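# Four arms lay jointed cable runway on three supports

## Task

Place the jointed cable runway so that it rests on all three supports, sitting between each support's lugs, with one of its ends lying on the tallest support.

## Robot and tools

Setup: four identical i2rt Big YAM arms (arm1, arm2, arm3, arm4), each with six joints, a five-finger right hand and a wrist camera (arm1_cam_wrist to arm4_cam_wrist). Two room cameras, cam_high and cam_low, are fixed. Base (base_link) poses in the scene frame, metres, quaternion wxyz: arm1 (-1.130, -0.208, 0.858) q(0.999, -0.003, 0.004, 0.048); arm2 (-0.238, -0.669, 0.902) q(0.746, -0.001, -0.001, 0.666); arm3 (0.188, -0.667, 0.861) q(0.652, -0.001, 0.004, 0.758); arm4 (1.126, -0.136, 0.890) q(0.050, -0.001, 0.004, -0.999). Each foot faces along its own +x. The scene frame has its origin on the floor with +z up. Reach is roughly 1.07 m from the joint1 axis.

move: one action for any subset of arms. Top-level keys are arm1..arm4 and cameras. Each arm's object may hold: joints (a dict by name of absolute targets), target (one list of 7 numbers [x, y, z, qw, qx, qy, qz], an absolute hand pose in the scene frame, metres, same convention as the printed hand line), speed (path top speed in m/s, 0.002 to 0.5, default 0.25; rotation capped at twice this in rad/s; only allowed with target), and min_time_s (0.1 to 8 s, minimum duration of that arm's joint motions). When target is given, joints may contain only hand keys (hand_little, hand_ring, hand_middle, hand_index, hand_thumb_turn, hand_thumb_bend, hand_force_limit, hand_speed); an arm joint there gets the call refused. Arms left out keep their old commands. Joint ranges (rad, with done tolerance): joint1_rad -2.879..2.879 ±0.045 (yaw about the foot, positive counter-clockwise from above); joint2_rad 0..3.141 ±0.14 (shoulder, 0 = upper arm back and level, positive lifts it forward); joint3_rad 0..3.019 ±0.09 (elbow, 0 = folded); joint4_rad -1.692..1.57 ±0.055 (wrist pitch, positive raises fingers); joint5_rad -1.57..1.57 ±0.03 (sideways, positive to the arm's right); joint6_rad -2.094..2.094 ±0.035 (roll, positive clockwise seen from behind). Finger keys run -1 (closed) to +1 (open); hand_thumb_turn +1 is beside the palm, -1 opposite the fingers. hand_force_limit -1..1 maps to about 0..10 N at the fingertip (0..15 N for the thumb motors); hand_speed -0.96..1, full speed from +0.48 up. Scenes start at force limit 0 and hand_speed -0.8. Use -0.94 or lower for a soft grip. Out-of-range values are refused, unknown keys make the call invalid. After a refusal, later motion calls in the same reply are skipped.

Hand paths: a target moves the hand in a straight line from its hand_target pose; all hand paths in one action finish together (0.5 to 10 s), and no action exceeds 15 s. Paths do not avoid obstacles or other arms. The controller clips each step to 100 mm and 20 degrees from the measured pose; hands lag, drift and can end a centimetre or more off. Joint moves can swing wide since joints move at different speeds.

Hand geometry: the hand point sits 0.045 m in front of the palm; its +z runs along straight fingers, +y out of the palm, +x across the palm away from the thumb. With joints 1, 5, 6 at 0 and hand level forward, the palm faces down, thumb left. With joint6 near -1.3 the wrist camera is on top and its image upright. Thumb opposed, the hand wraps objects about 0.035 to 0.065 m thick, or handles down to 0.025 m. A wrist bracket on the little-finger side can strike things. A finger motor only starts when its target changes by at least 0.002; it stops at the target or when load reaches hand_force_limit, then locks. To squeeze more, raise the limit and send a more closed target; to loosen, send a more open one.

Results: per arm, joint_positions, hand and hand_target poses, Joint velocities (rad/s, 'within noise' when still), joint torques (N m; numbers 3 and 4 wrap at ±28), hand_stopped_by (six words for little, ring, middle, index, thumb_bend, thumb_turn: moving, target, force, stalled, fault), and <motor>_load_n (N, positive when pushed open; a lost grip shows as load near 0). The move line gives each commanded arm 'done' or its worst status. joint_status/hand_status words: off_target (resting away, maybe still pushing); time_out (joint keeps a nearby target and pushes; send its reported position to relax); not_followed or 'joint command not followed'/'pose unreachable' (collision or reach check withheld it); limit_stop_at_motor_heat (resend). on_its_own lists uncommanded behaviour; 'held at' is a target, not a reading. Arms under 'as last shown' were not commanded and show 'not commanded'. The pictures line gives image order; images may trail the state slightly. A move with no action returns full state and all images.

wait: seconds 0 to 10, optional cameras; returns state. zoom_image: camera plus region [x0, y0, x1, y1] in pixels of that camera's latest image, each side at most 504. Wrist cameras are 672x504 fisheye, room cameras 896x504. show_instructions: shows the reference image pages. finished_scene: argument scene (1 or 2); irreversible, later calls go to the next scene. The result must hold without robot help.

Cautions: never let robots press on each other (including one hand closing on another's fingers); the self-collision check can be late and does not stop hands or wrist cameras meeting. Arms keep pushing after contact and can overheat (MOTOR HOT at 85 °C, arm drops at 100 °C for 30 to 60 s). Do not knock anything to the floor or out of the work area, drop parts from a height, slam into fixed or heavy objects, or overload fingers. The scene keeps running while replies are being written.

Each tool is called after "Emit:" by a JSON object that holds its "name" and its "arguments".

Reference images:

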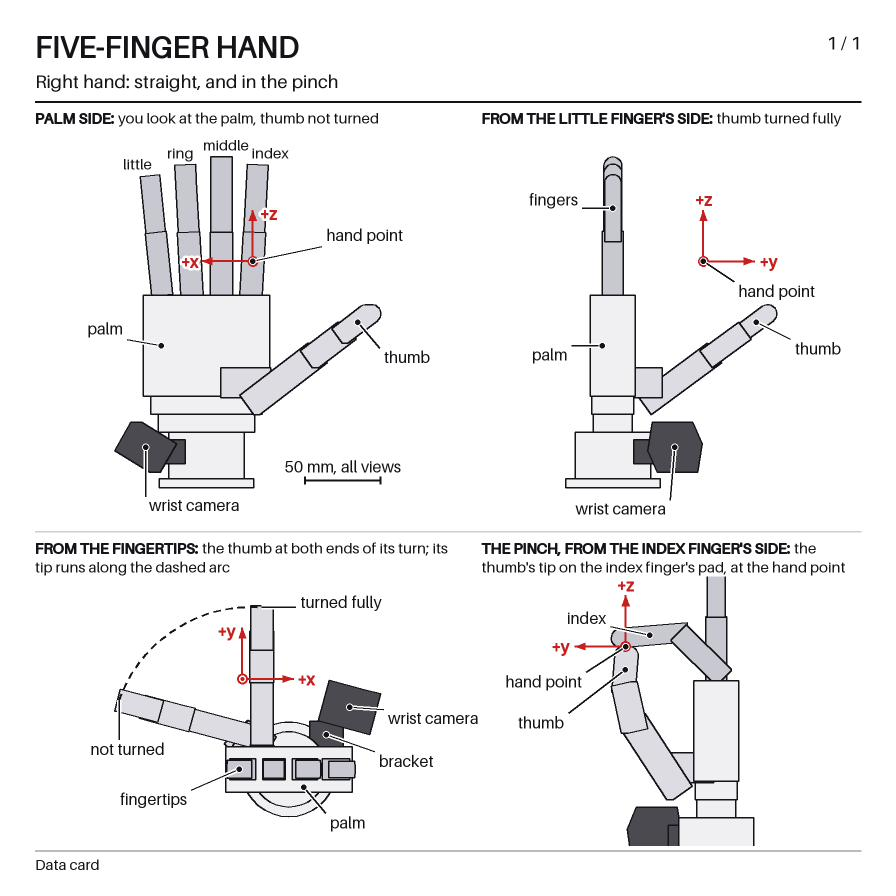

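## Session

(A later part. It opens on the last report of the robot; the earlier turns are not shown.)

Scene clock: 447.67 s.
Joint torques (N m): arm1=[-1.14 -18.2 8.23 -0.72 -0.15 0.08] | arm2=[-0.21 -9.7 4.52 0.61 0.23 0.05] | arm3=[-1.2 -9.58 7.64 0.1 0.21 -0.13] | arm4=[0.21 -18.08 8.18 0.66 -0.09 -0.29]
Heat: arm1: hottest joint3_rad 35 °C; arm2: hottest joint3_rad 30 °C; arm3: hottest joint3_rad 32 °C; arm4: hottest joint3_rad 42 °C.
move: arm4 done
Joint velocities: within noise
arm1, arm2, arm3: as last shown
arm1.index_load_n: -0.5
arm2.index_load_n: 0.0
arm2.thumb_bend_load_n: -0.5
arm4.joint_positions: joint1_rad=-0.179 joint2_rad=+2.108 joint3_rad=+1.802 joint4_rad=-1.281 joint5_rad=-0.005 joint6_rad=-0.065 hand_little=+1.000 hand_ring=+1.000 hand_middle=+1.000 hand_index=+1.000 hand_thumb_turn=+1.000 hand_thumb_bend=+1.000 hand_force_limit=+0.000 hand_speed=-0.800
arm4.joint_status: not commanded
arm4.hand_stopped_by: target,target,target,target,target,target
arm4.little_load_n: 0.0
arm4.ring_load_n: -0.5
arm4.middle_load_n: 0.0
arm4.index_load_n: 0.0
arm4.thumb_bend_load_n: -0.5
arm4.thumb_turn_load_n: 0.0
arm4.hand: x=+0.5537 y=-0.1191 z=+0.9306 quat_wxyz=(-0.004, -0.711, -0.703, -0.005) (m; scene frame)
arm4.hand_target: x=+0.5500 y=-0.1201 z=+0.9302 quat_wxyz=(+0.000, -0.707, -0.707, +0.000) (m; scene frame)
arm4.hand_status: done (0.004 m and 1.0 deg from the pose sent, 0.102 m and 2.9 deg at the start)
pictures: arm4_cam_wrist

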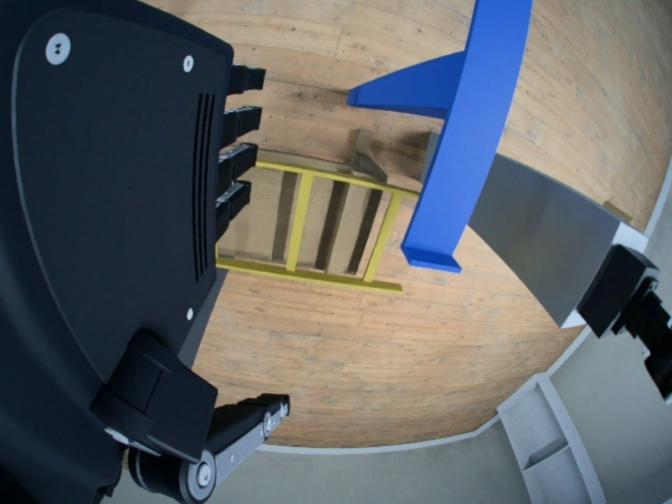

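Emit:
{"name": "move", "arguments": {"cameras": ["cam_low", "arm4_cam_wrist", "cam_high"]}}

Emit:
{"name": "zoom_image", "arguments": {"camera": "cam_low", "region": [260, 220, 450, 330]}}

Emit:
{"name": "zoom_image", "arguments": {"camera": "arm4_cam_wrist", "region": [380, 200, 490, 290]}}

Scene clock: 478.23 s.
Joint torques (N m): arm1=[-0.44 -18.49 8.29 -0.69 -0.18 0.07] | arm2=[-0.5 -9.17 4.63 0.47 0.22 0.02] | arm3=[-1.32 -9.88 7.75 0.27 0.18 -0.14] | arm4=[0.21 -17.85 8.28 0.66 -0.09 -0.28]
Heat: arm1: hottest joint3_rad 35 °C; arm2: hottest joint3_rad 30 °C; arm3: hottest joint3_rad 32 °C; arm4: hottest joint3_rad 41 °C.
Joint velocities: within noise
arm1.joint_positions: joint1_rad=-0.334 joint2_rad=+2.041 joint3_rad=+1.222 joint4_rad=-0.761 joint5_rad=-0.006 joint6_rad=-0.255 hand_little=+1.000 hand_ring=+1.000 hand_middle=+1.000 hand_index=+1.000 hand_thumb_turn=+1.000 hand_thumb_bend=+1.000 hand_force_limit=+0.000 hand_speed=-0.800
arm1.joint_status: not commanded
arm1.hand_stopped_by: target,target,target,target,target,target
arm1.little_load_n: 0.0
arm1.ring_load_n: 0.0
arm1.middle_load_n: 0.0
arm1.index_load_n: 0.0
arm1.thumb_bend_load_n: 0.0
arm1.thumb_turn_load_n: 0.0
arm1.hand: x=-0.6939 y=-0.2995 z=+0.7461 quat_wxyz=(+0.004, +0.713, -0.701, -0.006) (m; scene frame)
arm1.hand_target: x=-0.6803 y=-0.3049 z=+0.7502 quat_wxyz=(+0.000, +0.707, -0.707, +0.000) (m; scene frame)
arm1.hand_status: not commanded
arm2.joint_positions: joint1_rad=+0.428 joint2_rad=+1.844 joint3_rad=+0.796 joint4_rad=-0.549 joint5_rad=-0.006 joint6_rad=-1.259 hand_little=+1.000 hand_ring=+1.000 hand_middle=+1.000 hand_index=+1.000 hand_thumb_turn=+1.000 hand_thumb_bend=+1.000 hand_force_limit=+0.000 hand_speed=-0.800
arm2.joint_status: not commanded
arm2.hand_stopped_by: target,target,target,target,target,target
arm2.little_load_n: 0.0
arm2.ring_load_n: 0.0
arm2.middle_load_n: 0.0
arm2.index_load_n: 0.0
arm2.thumb_bend_load_n: 0.0
arm2.thumb_turn_load_n: 0.0
arm2.hand: x=-0.2933 y=-0.3454 z=+0.7807 quat_wxyz=(+0.011, +0.706, +0.708, -0.007) (m; scene frame)
arm2.hand_target: x=-0.3000 y=-0.3304 z=+0.7804 quat_wxyz=(+0.000, +0.707, +0.707, +0.000) (m; scene frame)
arm2.hand_status: not commanded
arm3.joint_positions: joint1_rad=-0.278 joint2_rad=+1.696 joint3_rad=+0.754 joint4_rad=-0.645 joint5_rad=-0.001 joint6_rad=-1.698 hand_little=+1.000 hand_ring=+1.000 hand_middle=+1.000 hand_index=+1.000 hand_thumb_turn=+1.000 hand_thumb_bend=+1.000 hand_force_limit=+0.000 hand_speed=-0.800
arm3.joint_status: not commanded
arm3.hand_stopped_by: target,target,target,target,target,target
arm3.little_load_n: 0.0
arm3.ring_load_n: 0.0
arm3.middle_load_n: 0.0
arm3.index_load_n: 0.0
arm3.thumb_bend_load_n: 0.0
arm3.thumb_turn_load_n: 0.0
arm3.hand: x=+0.2936 y=-0.3453 z=+0.7790 quat_wxyz=(+0.006, +0.707, +0.707, -0.011) (m; scene frame)
arm3.hand_target: x=+0.2999 y=-0.3304 z=+0.7804 quat_wxyz=(+0.000, +0.707, +0.707, +0.000) (m; scene frame)
arm3.hand_status: not commanded
arm4.joint_positions: joint1_rad=-0.179 joint2_rad=+2.108 joint3_rad=+1.802 joint4_rad=-1.281 joint5_rad=-0.005 joint6_rad=-0.065 hand_little=+1.000 hand_ring=+1.000 hand_middle=+1.000 hand_index=+1.000 hand_thumb_turn=+1.000 hand_thumb_bend=+1.000 hand_force_limit=+0.000 hand_speed=-0.800
arm4.joint_status: not commanded
arm4.hand_stopped_by: target,target,target,target,target,target
arm4.little_load_n: 0.0
arm4.ring_load_n: 0.0
arm4.middle_load_n: 0.0
arm4.index_load_n: -0.5
arm4.thumb_bend_load_n: 0.0
arm4.thumb_turn_load_n: 0.0
arm4.hand: x=+0.5537 y=-0.1191 z=+0.9306 quat_wxyz=(-0.004, -0.711, -0.703, -0.005) (m; scene frame)
arm4.hand_target: x=+0.5500 y=-0.1201 z=+0.9302 quat_wxyz=(+0.000, -0.707, -0.707, +0.000) (m; scene frame)
arm4.hand_status: done (0.004 m and 1.0 deg from the pose sent, 0.102 m and 2.9 deg at the start)
pictures: arm4_cam_wrist, cam_high, cam_low

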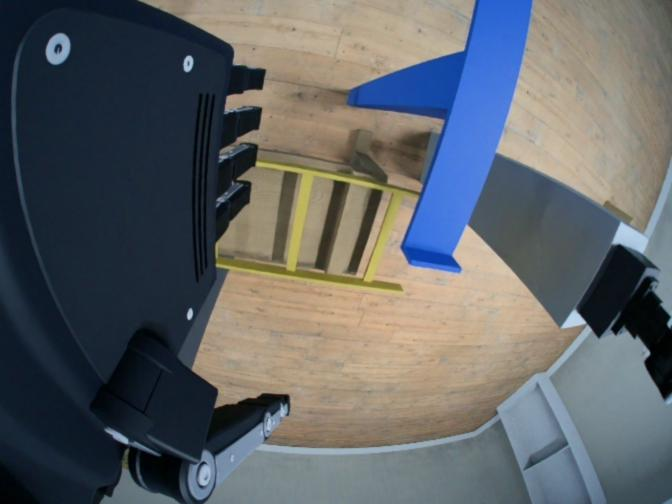

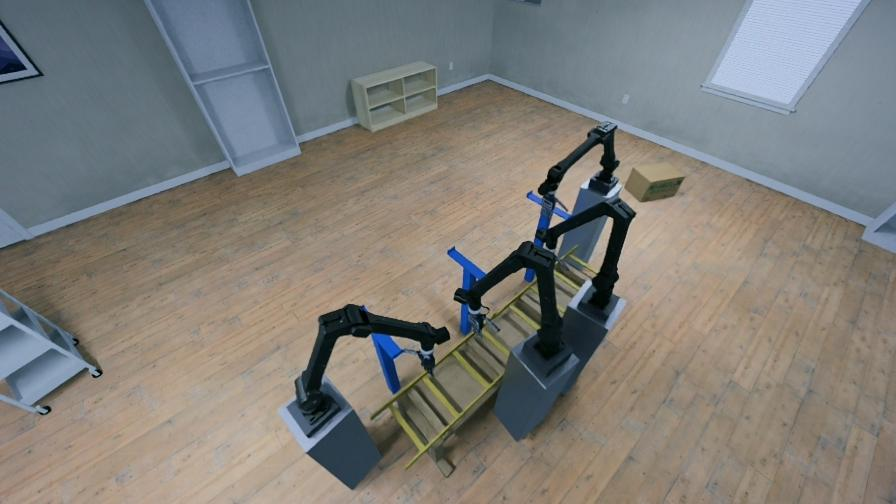

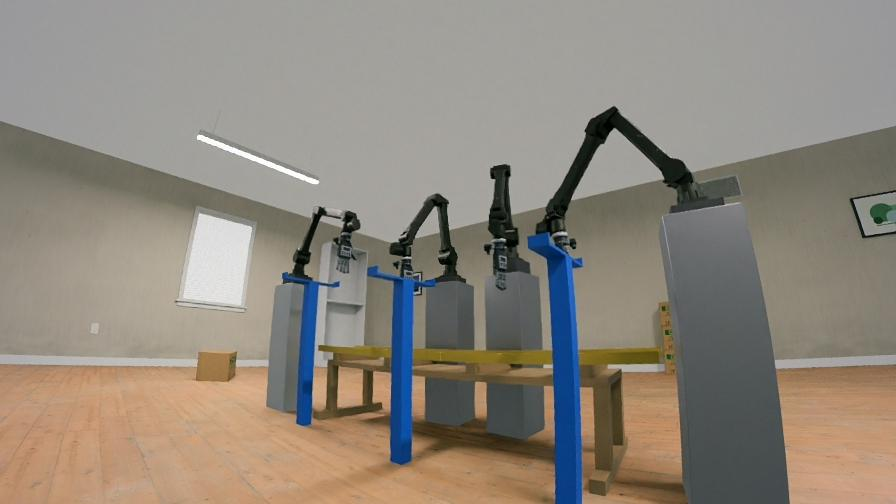

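Scaled by 2.653.

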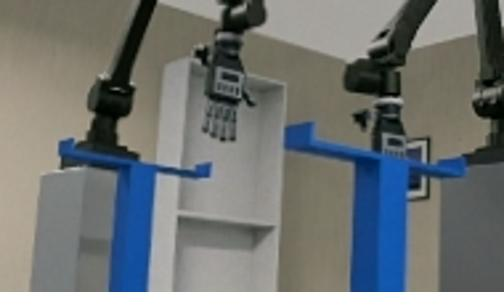

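Scaled by 4.582 from the camera's 672x504 image, which has a finer 960x720 frame.

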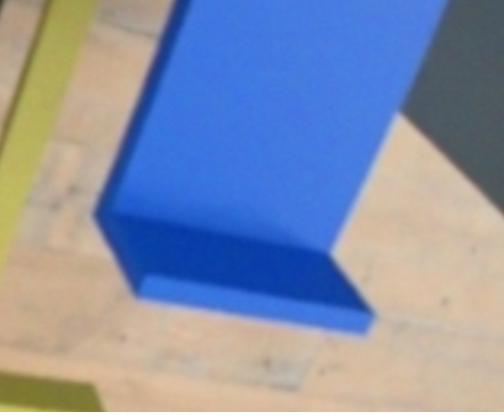

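Emit:
{"name": "move", "arguments": {"arm1": {"target": [-0.557, -0.355, 0.58, 0, 0.7071, -0.7071, 0], "speed": 0.3}, "arm2": {"target": [-0.205, -0.365, 0.58, 0, 0.7071, 0.7071, 0], "speed": 0.3}, "arm3": {"target": [0.085, -0.365, 0.58, 0, 0.7071, 0.7071, 0], "speed": 0.3}, "arm4": {"target": [0.482, -0.385, 0.58, 0, 0.7071, 0.7071, 0], "speed": 0.3}, "cameras": ["all"]}}

Scene clock: 553.77 s.
Joint torques (N m): arm1=[-0.79 -23.47 8.5 -0.87 -0.13 -0.1] | arm2=[-1.61 -10.64 -0.39 0.72 0.16 -0.13] | arm3=[0.21 -12.28 2.41 0.38 0.18 0.08] | arm4=[-0.21 -20.25 11.37 -0.14 0.06 -0.05]
Heat: arm1: hottest joint3_rad 35 °C; arm2: hottest joint3_rad 30 °C; arm3: hottest joint3_rad 32 °C; arm4: hottest joint3_rad 40 °C.
move: arm1 off_target; arm2 done; arm3 done; arm4 off_target
Joint velocities: within noise
arm1.joint_positions: joint1_rad=-0.360 joint2_rad=+2.600 joint3_rad=+1.809 joint4_rad=-0.783 joint5_rad=-0.006 joint6_rad=-0.262 hand_little=+1.000 hand_ring=+1.000 hand_middle=+1.000 hand_index=+1.000 hand_thumb_turn=+1.000 hand_thumb_bend=+1.000 hand_force_limit=+0.000 hand_speed=-0.800
arm1.joint_status: not commanded
arm1.hand_stopped_by: target,target,target,target,target,target
arm1.little_load_n: 0.0
arm1.ring_load_n: 0.0
arm1.middle_load_n: 0.0
arm1.index_load_n: 0.0
arm1.thumb_bend_load_n: 0.0
arm1.thumb_turn_load_n: 0.0
arm1.hand: x=-0.5656 y=-0.3478 z=+0.5827 quat_wxyz=(+0.003, +0.706, -0.708, -0.003) (m; scene frame)
arm1.hand_target: x=-0.5573 y=-0.3549 z=+0.5802 quat_wxyz=(+0.000, +0.707, -0.707, +0.000) (m; scene frame)
arm1.hand_status: off_target (0.011 m and 0.5 deg from the pose sent, 0.222 m and 1.2 deg at the start)
arm2.joint_positions: joint1_rad=+0.205 joint2_rad=+2.415 joint3_rad=+0.807 joint4_rad=+0.029 joint5_rad=-0.004 joint6_rad=-1.480 hand_little=+1.000 hand_ring=+1.000 hand_middle=+1.000 hand_index=+1.000 hand_thumb_turn=+1.000 hand_thumb_bend=+1.000 hand_force_limit=+0.000 hand_speed=-0.800
arm2.joint_status: not commanded
arm2.hand_stopped_by: target,target,target,target,target,target
arm2.little_load_n: 0.0
arm2.ring_load_n: 0.0
arm2.middle_load_n: 0.0
arm2.index_load_n: 0.0
arm2.thumb_bend_load_n: -0.5
arm2.thumb_turn_load_n: 0.0
arm2.hand: x=-0.2075 y=-0.3676 z=+0.5836 quat_wxyz=(+0.003, +0.707, +0.707, -0.003) (m; scene frame)
arm2.hand_target: x=-0.2050 y=-0.3650 z=+0.5801 quat_wxyz=(+0.000, +0.707, +0.707, +0.000) (m; scene frame)
arm2.hand_status: done (0.005 m and 0.4 deg from the pose sent, 0.220 m and 1.6 deg at the start)
arm3.joint_positions: joint1_rad=+0.295 joint2_rad=+2.280 joint3_rad=+0.838 joint4_rad=-0.129 joint5_rad=+0.002 joint6_rad=-1.126 hand_little=+1.000 hand_ring=+1.000 hand_middle=+1.000 hand_index=+1.000 hand_thumb_turn=+1.000 hand_thumb_bend=+1.000 hand_force_limit=+0.000 hand_speed=-0.800
arm3.joint_status: not commanded
arm3.hand_stopped_by: target,target,target,target,target,target
arm3.little_load_n: 0.0
arm3.ring_load_n: 0.0
arm3.middle_load_n: 0.0
arm3.index_load_n: 0.0
arm3.thumb_bend_load_n: 0.0
arm3.thumb_turn_load_n: 0.0
arm3.hand: x=+0.0893 y=-0.3669 z=+0.5856 quat_wxyz=(+0.002, +0.707, +0.707, -0.003) (m; scene frame)
arm3.hand_target: x=+0.0851 y=-0.3650 z=+0.5802 quat_wxyz=(+0.000, +0.707, +0.707, +0.000) (m; scene frame)
arm3.hand_status: done (0.007 m and 0.4 deg from the pose sent, 0.289 m and 1.4 deg at the start)
arm4.joint_positions: joint1_rad=+0.204 joint2_rad=+2.892 joint3_rad=+2.335 joint4_rad=-1.033 joint5_rad=-0.009 joint6_rad=+0.291 hand_little=+1.000 hand_ring=+1.000 hand_middle=+1.000 hand_index=+1.000 hand_thumb_turn=+1.000 hand_thumb_bend=+1.000 hand_force_limit=+0.000 hand_speed=-0.800
arm4.joint_status: not commanded
arm4.hand_stopped_by: target,target,target,target,target,target
arm4.little_load_n: 0.0
arm4.ring_load_n: 0.0
arm4.middle_load_n: 0.0
arm4.index_load_n: 0.0
arm4.thumb_bend_load_n: 0.0
arm4.thumb_turn_load_n: 0.0
arm4.hand: x=+0.4949 y=-0.3824 z=+0.5793 quat_wxyz=(-0.005, -0.702, -0.712, -0.008) (m; scene frame)
arm4.hand_target: x=+0.4826 y=-0.3849 z=+0.5804 quat_wxyz=(+0.000, -0.707, -0.707, +0.001) (m; scene frame)
arm4.hand_status: off_target (0.013 m and 1.3 deg from the pose sent, 0.446 m and 1.0 deg at the start)
pictures: arm1_cam_wrist, arm2_cam_wrist, arm3_cam_wrist, arm4_cam_wrist, cam_high, cam_low

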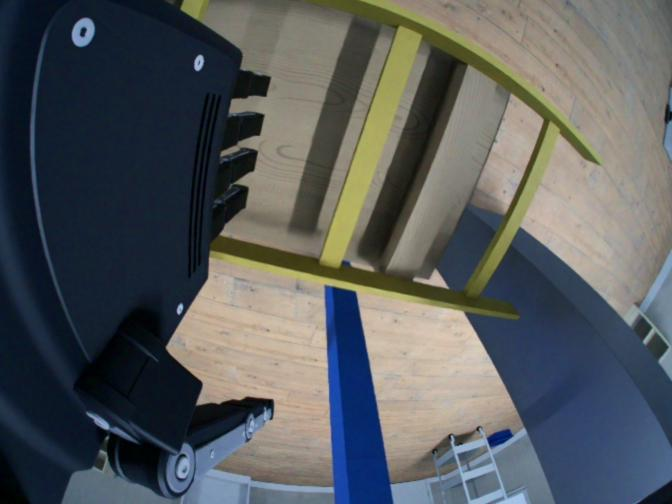

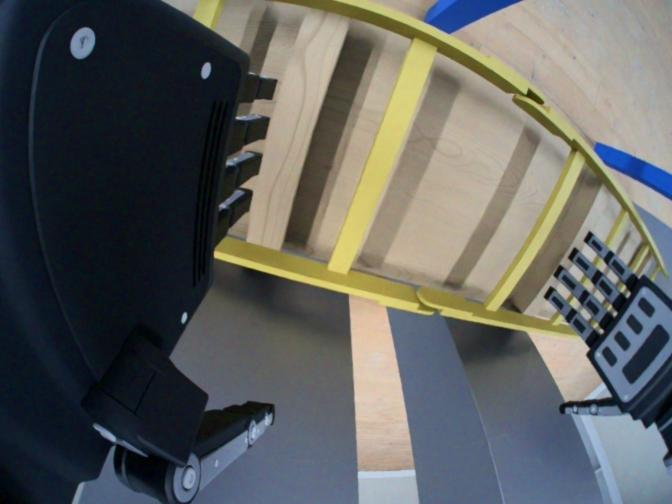

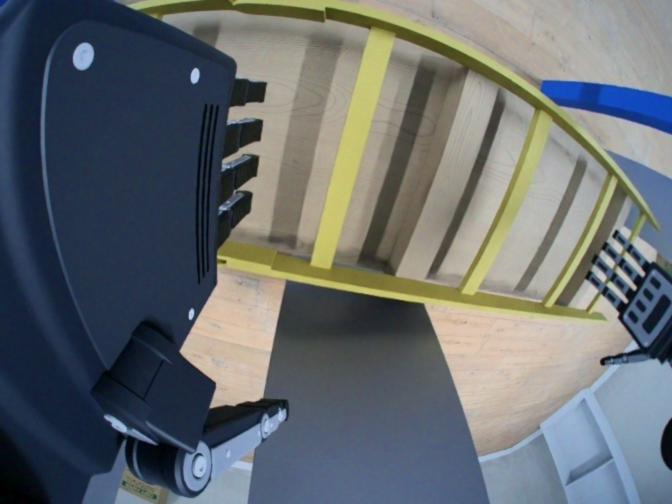

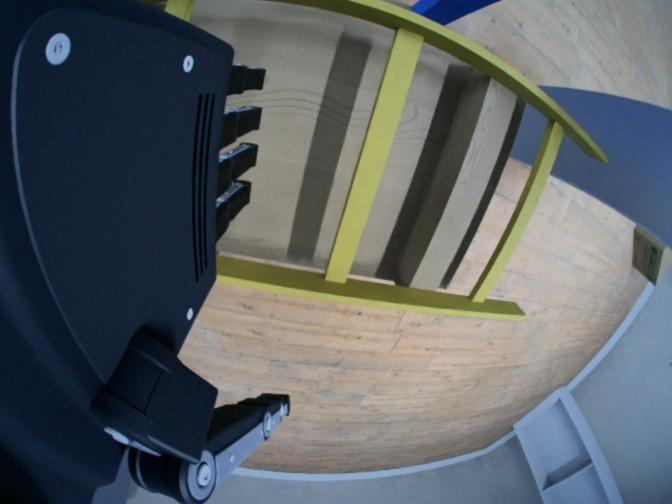

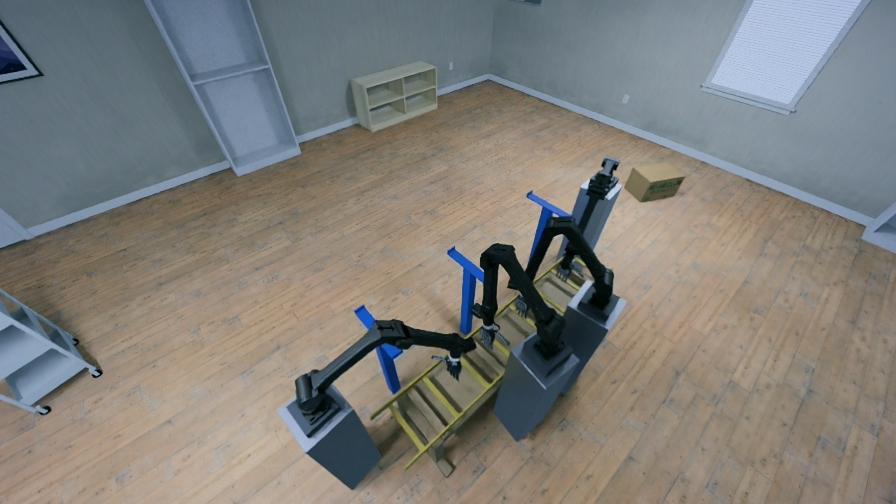

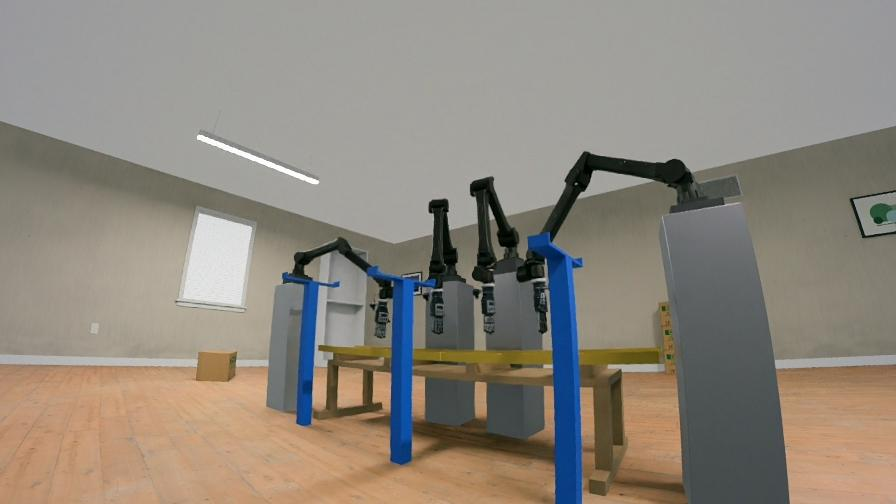

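Emit:
{"name": "move", "arguments": {"arm1": {"joints": {"hand_speed": 0.0, "hand_little": 0.0, "hand_ring": 0.0, "hand_middle": 0.0, "hand_index": 0.0, "hand_thumb_turn": -1.0}}, "arm2": {"joints": {"hand_speed": 0.0, "hand_little": 0.0, "hand_ring": 0.0, "hand_middle": 0.0, "hand_index": 0.0, "hand_thumb_turn": -1.0}}, "arm3": {"joints": {"hand_speed": 0.0, "hand_little": 0.0, "hand_ring": 0.0, "hand_middle": 0.0, "hand_index": 0.0, "hand_thumb_turn": -1.0}}, "arm4": {"joints": {"hand_speed": 0.0, "hand_little": 0.0, "hand_ring": 0.0, "hand_middle": 0.0, "hand_index": 0.0, "hand_thumb_turn": -1.0}}, "cameras": ["arm1_cam_wrist", "arm2_cam_wrist", "arm3_cam_wrist", "arm4_cam_wrist"]}}

Scene clock: 608.07 s.
Joint torques (N m): arm1=[-0.38 -23.77 8.51 -0.65 -0.12 -0.14] | arm2=[-0.79 -10.52 -0.43 0.54 0.23 -0.13] | arm3=[0.21 -12.45 2.43 0.16 0.21 0.09] | arm4=[-0.26 -20.25 11.3 -0.14 0.06 -0.07]
Heat: arm1: hottest joint2_rad 35 °C; arm2: hottest joint2_rad 29 °C; arm3: hottest joint2_rad 31 °C; arm4: hottest joint3_rad 45 °C.
move: arm1 done; arm2 done; arm3 done; arm4 done
Joint velocities: within noise
arm1.joint_positions: joint1_rad=-0.360 joint2_rad=+2.600 joint3_rad=+1.809 joint4_rad=-0.784 joint5_rad=-0.006 joint6_rad=-0.263 hand_little=+0.000 hand_ring=+0.000 hand_middle=+0.000 hand_index=+0.000 hand_thumb_turn=-1.000 hand_thumb_bend=+1.000 hand_force_limit=+0.000 hand_speed=+0.000
arm1.joint_status: all done
arm1.hand_stopped_by: target,target,target,target,target,target
arm1.little_load_n: 0.0
arm1.ring_load_n: 0.0
arm1.middle_load_n: 0.0
arm1.index_load_n: 0.0
arm1.thumb_bend_load_n: 0.0
arm1.thumb_turn_load_n: 0.0
arm1.hand: x=-0.5659 y=-0.3478 z=+0.5827 quat_wxyz=(+0.003, +0.707, -0.708, -0.003) (m; scene frame)
arm1.hand_target: x=-0.5572 y=-0.3550 z=+0.5802 quat_wxyz=(+0.000, +0.707, -0.707, +0.001) (m; scene frame)
arm1.hand_status: not commanded
arm2.joint_positions: joint1_rad=+0.205 joint2_rad=+2.415 joint3_rad=+0.807 joint4_rad=+0.029 joint5_rad=-0.004 joint6_rad=-1.482 hand_little=+0.000 hand_ring=+0.000 hand_middle=+0.000 hand_index=+0.000 hand_thumb_turn=-1.000 hand_thumb_bend=+1.000 hand_force_limit=+0.000 hand_speed=+0.000
arm2.joint_status: all done
arm2.hand_stopped_by: target,target,target,target,target,target
arm2.little_load_n: 0.5
arm2.ring_load_n: 0.5
arm2.middle_load_n: 0.0
arm2.index_load_n: 0.0
arm2.thumb_bend_load_n: 0.0
arm2.thumb_turn_load_n: 0.0
arm2.hand: x=-0.2075 y=-0.3675 z=+0.5836 quat_wxyz=(+0.003, +0.707, +0.708, -0.003) (m; scene frame)
arm2.hand_target: x=-0.2050 y=-0.3650 z=+0.5801 quat_wxyz=(+0.000, +0.707, +0.707, +0.000) (m; scene frame)
arm2.hand_status: not commanded
arm3.joint_positions: joint1_rad=+0.295 joint2_rad=+2.280 joint3_rad=+0.838 joint4_rad=-0.127 joint5_rad=+0.003 joint6_rad=-1.125 hand_little=+0.000 hand_ring=+0.000 hand_middle=+0.000 hand_index=+0.000 hand_thumb_turn=-1.000 hand_thumb_bend=+1.000 hand_force_limit=+0.000 hand_speed=+0.000
arm3.joint_status: all done
arm3.hand_stopped_by: target,target,target,target,target,target
arm3.little_load_n: 0.0
arm3.ring_load_n: 0.5
arm3.middle_load_n: 0.0
arm3.index_load_n: 0.0
arm3.thumb_bend_load_n: 0.0
arm3.thumb_turn_load_n: 0.0
arm3.hand: x=+0.0891 y=-0.3664 z=+0.5855 quat_wxyz=(+0.001, +0.707, +0.707, -0.002) (m; scene frame)
arm3.hand_target: x=+0.0851 y=-0.3651 z=+0.5802 quat_wxyz=(+0.000, +0.707, +0.707, +0.000) (m; scene frame)
arm3.hand_status: not commanded
arm4.joint_positions: joint1_rad=+0.204 joint2_rad=+2.892 joint3_rad=+2.335 joint4_rad=-1.034 joint5_rad=-0.009 joint6_rad=+0.293 hand_little=+0.000 hand_ring=+0.000 hand_middle=+0.000 hand_index=+0.000 hand_thumb_turn=-1.000 hand_thumb_bend=+1.000 hand_force_limit=+0.000 hand_speed=+0.000
arm4.joint_status: all done
arm4.hand_stopped_by: target,target,target,target,target,target
arm4.little_load_n: 0.0
arm4.ring_load_n: 0.0
arm4.middle_load_n: 0.0
arm4.index_load_n: 0.5
arm4.thumb_bend_load_n: 0.0
arm4.thumb_turn_load_n: 0.0
arm4.hand: x=+0.4952 y=-0.3824 z=+0.5791 quat_wxyz=(-0.005, -0.703, -0.711, -0.008) (m; scene frame)
arm4.hand_target: x=+0.4826 y=-0.3848 z=+0.5803 quat_wxyz=(+0.000, -0.707, -0.707, +0.001) (m; scene frame)
arm4.hand_status: not commanded
pictures: arm1_cam_wrist, arm2_cam_wrist, arm3_cam_wrist, arm4_cam_wrist

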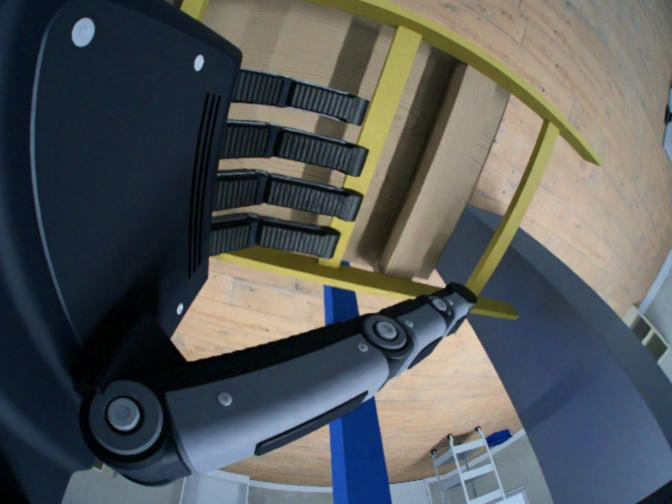

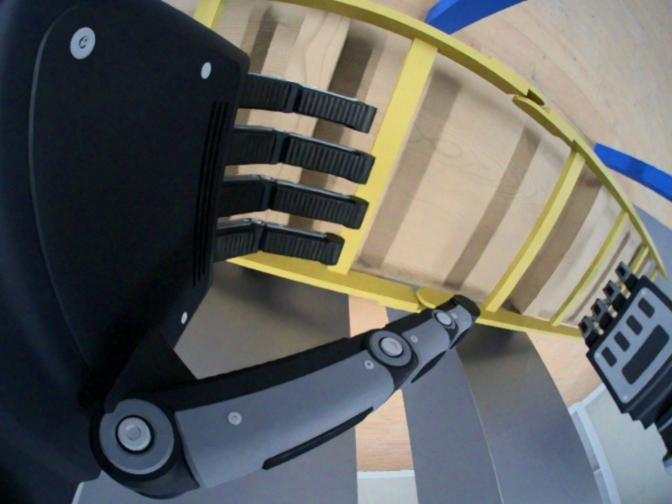

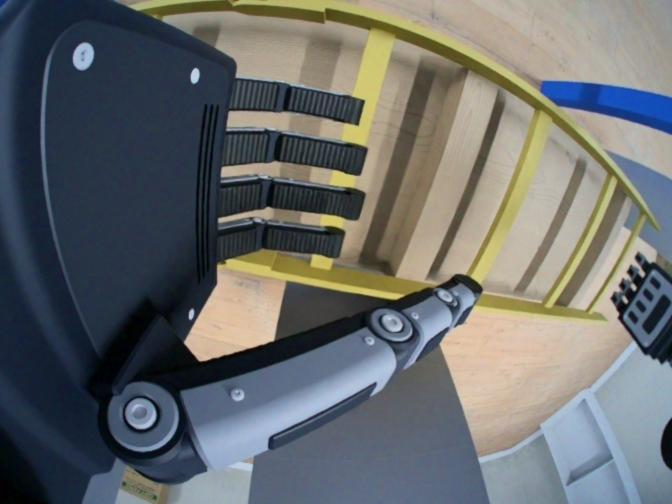

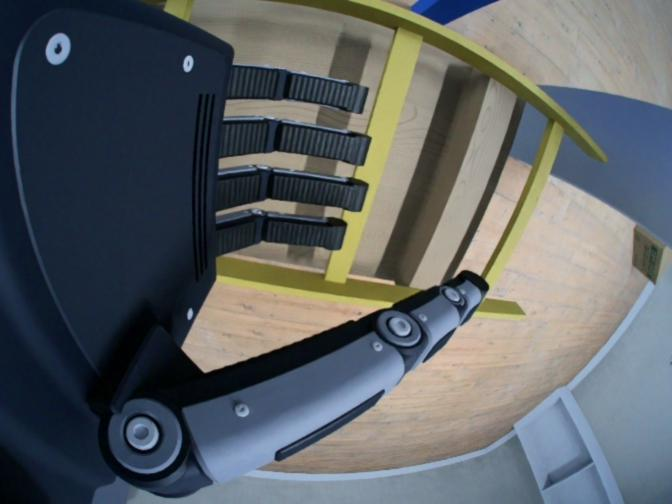

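Emit:
{"name": "move", "arguments": {"arm1": {"target": [-0.549, -0.355, 0.50, 0, 0.7071, -0.7071, 0], "speed": 0.15}, "arm2": {"target": [-0.205, -0.365, 0.50, 0, 0.7071, 0.7071, 0], "speed": 0.15}, "arm3": {"target": [0.055, -0.365, 0.50, 0, 0.7071, 0.7071, 0], "speed": 0.15}, "arm4": {"target": [0.472, -0.385, 0.50, 0, 0.7071, 0.7071, 0], "speed": 0.15}, "cameras": ["arm1_cam_wrist", "arm2_cam_wrist", "arm3_cam_wrist", "arm4_cam_wrist", "cam_low"]}}

Scene clock: 631.87 s.
Joint torques (N m): arm1=[-0.73 -25.58 7.8 -0.17 -0.11 -0.07] | arm2=[-1.03 -11.69 -0.87 0.62 0.23 -0.12] | arm3=[0.56 -14.45 1.4 0.34 0.19 0.11] | arm4=[-0.62 -20.6 10.86 0.64 0.11 -0.05]
Heat: arm1: hottest joint2_rad 35 °C; arm2: hottest joint2_rad 29 °C; arm3: hottest joint2_rad 31 °C; arm4: hottest joint3_rad 45 °C.
move: arm1 off_target; arm2 done; arm3 done; arm4 off_target
Joint velocities: within noise
arm1.joint_positions: joint1_rad=-0.360 joint2_rad=+2.796 joint3_rad=+1.965 joint4_rad=-0.759 joint5_rad=-0.006 joint6_rad=-0.263 hand_little=+0.000 hand_ring=+0.000 hand_middle=+0.000 hand_index=+0.000 hand_thumb_turn=-1.000 hand_thumb_bend=+1.000 hand_force_limit=+0.000 hand_speed=+0.000
arm1.joint_status: not commanded
arm1.hand_stopped_by: target,target,target,target,target,target
arm1.little_load_n: 0.0
arm1.ring_load_n: 0.0
arm1.middle_load_n: 0.0
arm1.index_load_n: 0.0
arm1.thumb_bend_load_n: 0.0
arm1.thumb_turn_load_n: 0.0
arm1.hand: x=-0.5623 y=-0.3494 z=+0.5007 quat_wxyz=(+0.007, +0.706, -0.708, -0.010) (m; scene frame)
arm1.hand_target: x=-0.5492 y=-0.3550 z=+0.5005 quat_wxyz=(+0.000, +0.707, -0.707, +0.000) (m; scene frame)
arm1.hand_status: off_target (0.014 m and 1.4 deg from the pose sent, 0.085 m and 0.5 deg at the start)
arm2.joint_positions: joint1_rad=+0.205 joint2_rad=+2.655 joint3_rad=+0.948 joint4_rad=+0.127 joint5_rad=-0.004 joint6_rad=-1.482 hand_little=+0.000 hand_ring=+0.000 hand_middle=+0.000 hand_index=+0.000 hand_thumb_turn=-1.000 hand_thumb_bend=+1.000 hand_force_limit=+0.000 hand_speed=+0.000
arm2.joint_status: not commanded
arm2.hand_stopped_by: target,target,target,target,target,target
arm2.little_load_n: 0.0
arm2.ring_load_n: 0.0
arm2.middle_load_n: 0.5
arm2.index_load_n: 0.0
arm2.thumb_bend_load_n: 0.0
arm2.thumb_turn_load_n: 0.0
arm2.hand: x=-0.2073 y=-0.3673 z=+0.5033 quat_wxyz=(+0.003, +0.707, +0.708, -0.003) (m; scene frame)
arm2.hand_target: x=-0.2050 y=-0.3649 z=+0.5001 quat_wxyz=(+0.000, +0.707, +0.707, +0.000) (m; scene frame)
arm2.hand_status: done (0.005 m and 0.5 deg from the pose sent, 0.084 m and 0.5 deg at the start)
arm3.joint_positions: joint1_rad=+0.361 joint2_rad=+2.517 joint3_rad=+0.992 joint4_rad=-0.043 joint5_rad=+0.003 joint6_rad=-1.057 hand_little=+0.000 hand_ring=+0.000 hand_middle=+0.000 hand_index=+0.000 hand_thumb_turn=-1.000 hand_thumb_bend=+1.000 hand_force_limit=+0.000 hand_speed=+0.000
arm3.joint_status: not commanded
arm3.hand_stopped_by: target,target,target,target,target,target
arm3.little_load_n: 0.0
arm3.ring_load_n: 0.0
arm3.middle_load_n: 0.0
arm3.index_load_n: 0.0
arm3.thumb_bend_load_n: -0.5
arm3.thumb_turn_load_n: 0.0
arm3.hand: x=+0.0590 y=-0.3633 z=+0.5057 quat_wxyz=(+0.001, +0.708, +0.706, -0.002) (m; scene frame)
arm3.hand_target: x=+0.0551 y=-0.3651 z=+0.5001 quat_wxyz=(+0.000, +0.707, +0.707, +0.000) (m; scene frame)
arm3.hand_status: done (0.007 m and 0.3 deg from the pose sent, 0.092 m and 0.3 deg at the start)
arm4.joint_positions: joint1_rad=+0.204 joint2_rad=+3.117 joint3_rad=+2.584 joint4_rad=-1.038 joint5_rad=-0.008 joint6_rad=+0.294 hand_little=+0.000 hand_ring=+0.000 hand_middle=+0.000 hand_index=+0.000 hand_thumb_turn=-1.000 hand_thumb_bend=+1.000 hand_force_limit=+0.000 hand_speed=+0.000
arm4.joint_status: not commanded
arm4.hand_stopped_by: target,target,target,target,target,target
arm4.little_load_n: 0.0
arm4.ring_load_n: 0.0
arm4.middle_load_n: 0.0
arm4.index_load_n: 0.0
arm4.thumb_bend_load_n: 0.0
arm4.thumb_turn_load_n: 0.0
arm4.hand: x=+0.4885 y=-0.3835 z=+0.4997 quat_wxyz=(+0.000, -0.703, -0.711, +0.000) (m; scene frame)
arm4.hand_target: x=+0.4733 y=-0.3846 z=+0.5012 quat_wxyz=(+0.010, -0.709, -0.705, +0.016) (m; scene frame)
arm4.hand_status: off_target (0.017 m and 0.6 deg from the pose sent, 0.083 m and 1.3 deg at the start; a joint's target at an end of its range on 27 of 45 steps)
pictures: arm1_cam_wrist, arm2_cam_wrist, arm3_cam_wrist, arm4_cam_wrist, cam_low

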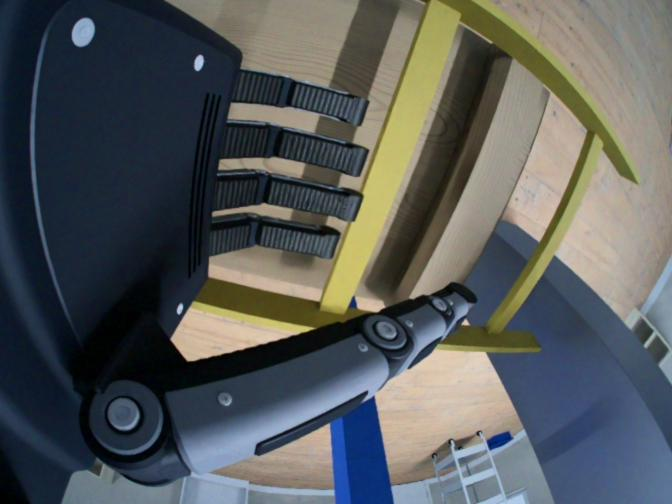

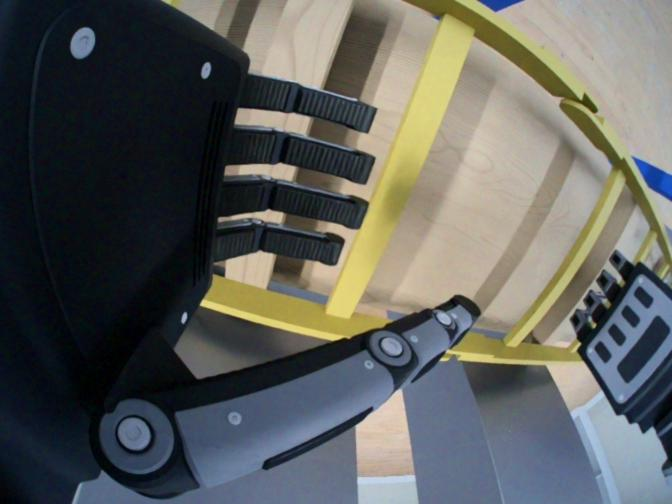

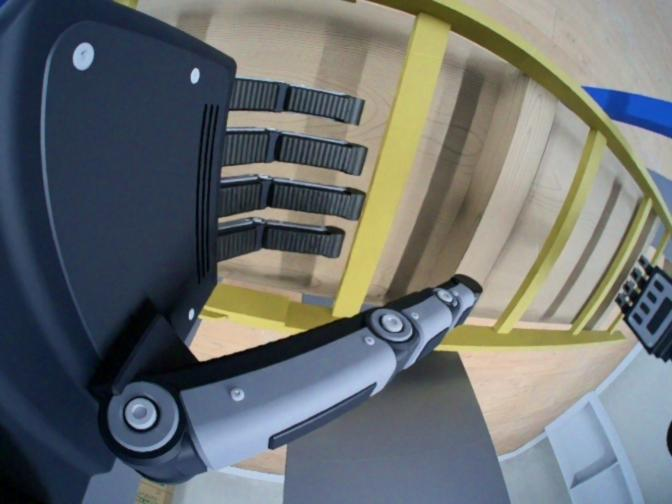

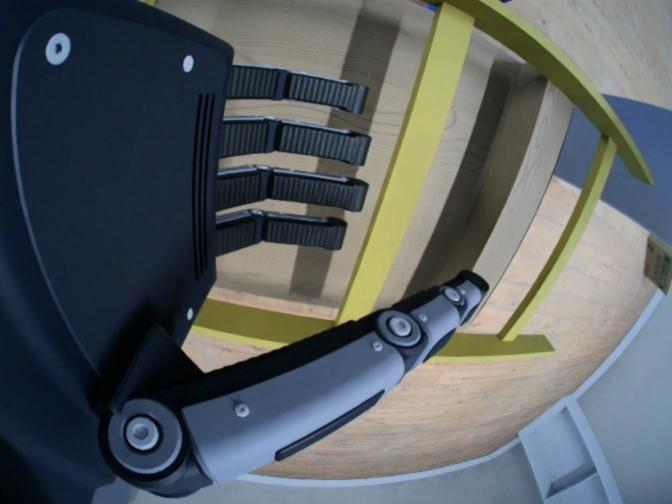

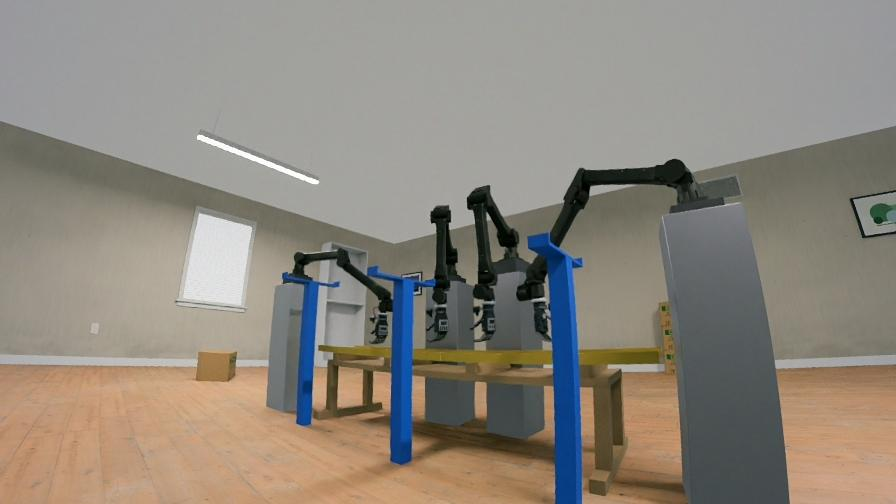

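Emit:
{"name": "move", "arguments": {"arm1": {"target": [-0.545, -0.355, 0.414, 0, 0.7071, -0.7071, 0], "speed": 0.12}, "arm2": {"target": [-0.205, -0.365, 0.412, 0, 0.7071, 0.7071, 0], "speed": 0.12}, "arm3": {"target": [0.053, -0.365, 0.410, 0, 0.7071, 0.7071, 0], "speed": 0.12}, "arm4": {"target": [0.480, -0.385, 0.44, -0.0882, 0.7016, 0.7016, -0.0882], "speed": 0.12, "joints": {"hand_thumb_turn": 0.3}}, "cameras": ["arm1_cam_wrist", "arm2_cam_wrist", "arm3_cam_wrist", "arm4_cam_wrist", "cam_low"]}}

Scene clock: 718.00 s.
Joint torques (N m): arm1=[0.15 -24.53 8.24 -0.57 -0.12 -0.07] | arm2=[-1.03 -10.81 -0.85 0.46 0.18 -0.12] | arm3=[0.62 -13.92 0.85 0.29 0.2 0.1] | arm4=[1.49 -23.53 5.35 1.17 0.17 -0.05]
Heat: arm1: hottest joint2_rad 37 °C; arm2: hottest joint2_rad 29 °C; arm3: hottest joint2_rad 31 °C; arm4: hottest joint3_rad 42 °C.
move: arm1 done; arm2 done; arm3 done; arm4 off_target
Joint velocities: within noise
arm1.joint_positions: joint1_rad=-0.360 joint2_rad=+3.012 joint3_rad=+2.190 joint4_rad=-0.750 joint5_rad=-0.006 joint6_rad=-0.263 hand_little=+0.000 hand_ring=+0.000 hand_middle=+0.000 hand_index=+0.000 hand_thumb_turn=-1.000 hand_thumb_bend=+1.000 hand_force_limit=+0.000 hand_speed=+0.000
arm1.joint_status: not commanded
arm1.hand_stopped_by: target,target,target,target,target,target
arm1.little_load_n: 0.0
arm1.ring_load_n: 0.0
arm1.middle_load_n: 0.0
arm1.index_load_n: 0.0
arm1.thumb_bend_load_n: 0.0
arm1.thumb_turn_load_n: 0.0
arm1.hand: x=-0.5509 y=-0.3531 z=+0.4187 quat_wxyz=(+0.002, +0.707, -0.708, -0.002) (m; scene frame)
arm1.hand_target: x=-0.5451 y=-0.3550 z=+0.4143 quat_wxyz=(+0.000, +0.707, -0.707, +0.001) (m; scene frame)
arm1.hand_status: done (0.008 m and 0.4 deg from the pose sent, 0.089 m and 1.5 deg at the start)
arm2.joint_positions: joint1_rad=+0.205 joint2_rad=+2.892 joint3_rad=+1.139 joint4_rad=+0.172 joint5_rad=-0.004 joint6_rad=-1.482 hand_little=+0.000 hand_ring=+0.000 hand_middle=+0.000 hand_index=+0.000 hand_thumb_turn=-1.000 hand_thumb_bend=+1.000 hand_force_limit=+0.000 hand_speed=+0.000
arm2.joint_status: not commanded
arm2.hand_stopped_by: target,target,target,target,target,target
arm2.little_load_n: -0.5
arm2.ring_load_n: 0.0
arm2.middle_load_n: 0.5
arm2.index_load_n: 0.0
arm2.thumb_bend_load_n: 0.0
arm2.thumb_turn_load_n: 0.0
arm2.hand: x=-0.2070 y=-0.3678 z=+0.4166 quat_wxyz=(+0.004, +0.707, +0.708, -0.004) (m; scene frame)
arm2.hand_target: x=-0.2050 y=-0.3649 z=+0.4122 quat_wxyz=(+0.000, +0.707, +0.707, +0.000) (m; scene frame)
arm2.hand_status: done (0.006 m and 0.6 deg from the pose sent, 0.091 m and 0.5 deg at the start)
arm3.joint_positions: joint1_rad=+0.361 joint2_rad=+2.762 joint3_rad=+1.168 joint4_rad=+0.029 joint5_rad=+0.003 joint6_rad=-1.055 hand_little=+0.000 hand_ring=+0.000 hand_middle=+0.000 hand_index=+0.000 hand_thumb_turn=-1.000 hand_thumb_bend=+1.000 hand_force_limit=+0.000 hand_speed=+0.000
arm3.joint_status: not commanded
arm3.hand_stopped_by: target,target,target,target,target,target
arm3.little_load_n: 0.0
arm3.ring_load_n: 0.0
arm3.middle_load_n: 0.0
arm3.index_load_n: 0.0
arm3.thumb_bend_load_n: 0.0
arm3.thumb_turn_load_n: 0.0
arm3.hand: x=+0.0563 y=-0.3602 z=+0.4163 quat_wxyz=(-0.001, +0.709, +0.705, -0.002) (m; scene frame)
arm3.hand_target: x=+0.0530 y=-0.3649 z=+0.4102 quat_wxyz=(+0.000, +0.707, +0.707, +0.000) (m; scene frame)
arm3.hand_status: done (0.009 m and 0.4 deg from the pose sent, 0.096 m and 0.3 deg at the start)
arm4.joint_positions: joint1_rad=+0.211 joint2_rad=+3.091 joint3_rad=+2.270 joint4_rad=-0.558 joint5_rad=+0.068 joint6_rad=+0.306 hand_little=+0.000 hand_ring=+0.000 hand_middle=+0.000 hand_index=+0.000 hand_thumb_turn=+0.300 hand_thumb_bend=+1.000 hand_force_limit=+0.000 hand_speed=+0.000
arm4.joint_status: all done
arm4.hand_stopped_by: target,target,target,target,target,target
arm4.little_load_n: 0.0
arm4.ring_load_n: 0.0
arm4.middle_load_n: 0.0
arm4.index_load_n: 0.0
arm4.thumb_bend_load_n: 0.0
arm4.thumb_turn_load_n: 0.0
arm4.hand: x=+0.4991 y=-0.3697 z=+0.4171 quat_wxyz=(+0.077, -0.703, -0.703, +0.068) (m; scene frame)
arm4.hand_target: x=+0.4804 y=-0.3851 z=+0.4399 quat_wxyz=(+0.088, -0.702, -0.702, +0.088) (m; scene frame)
arm4.hand_status: off_target (0.034 m and 2.6 deg from the pose sent, 0.060 m and 14.3 deg at the start)
pictures: arm1_cam_wrist, arm2_cam_wrist, arm3_cam_wrist, arm4_cam_wrist, cam_low

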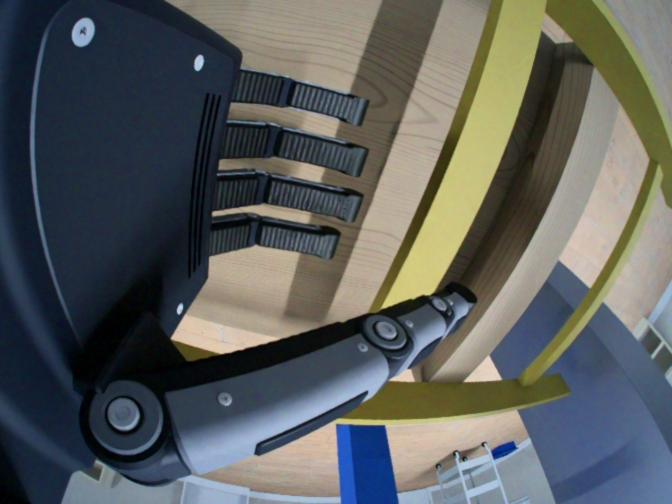

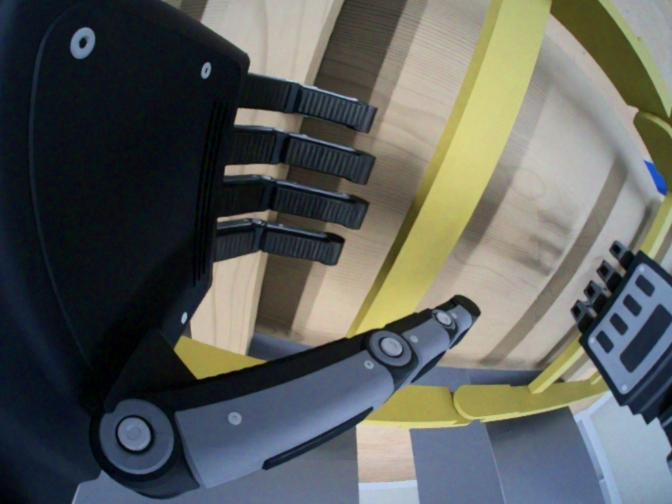

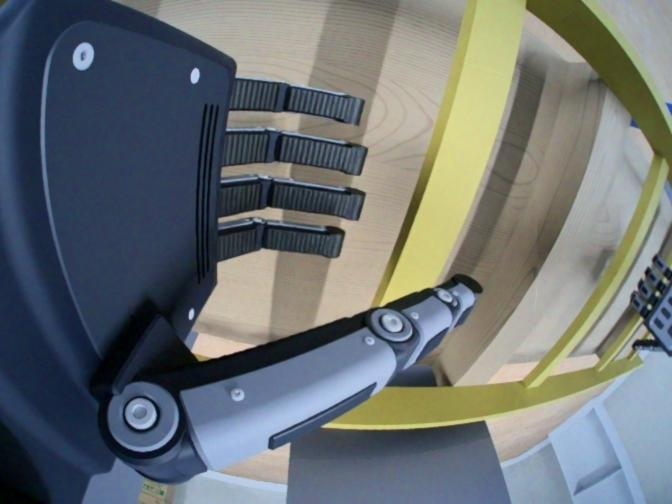

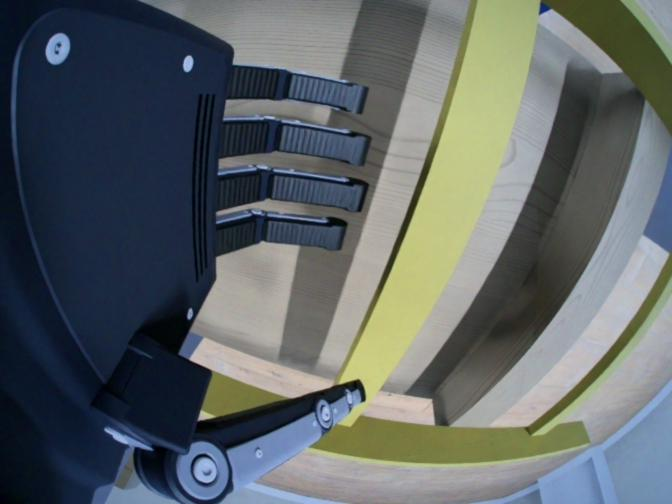

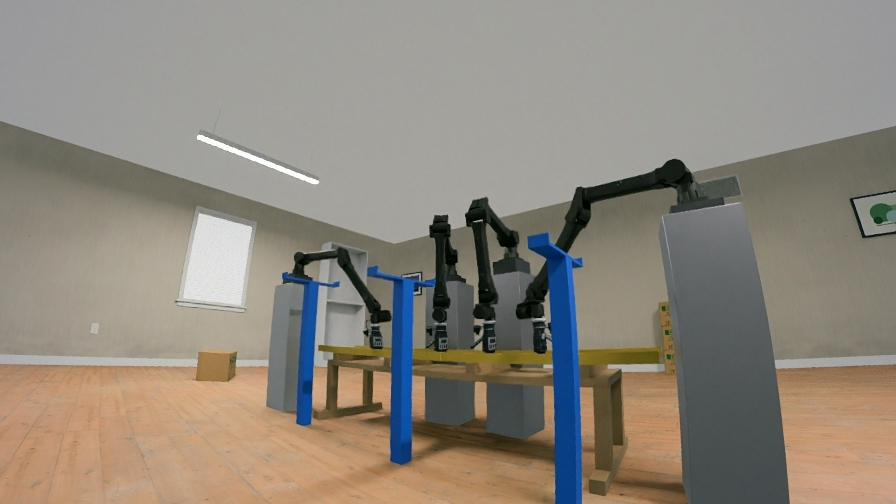

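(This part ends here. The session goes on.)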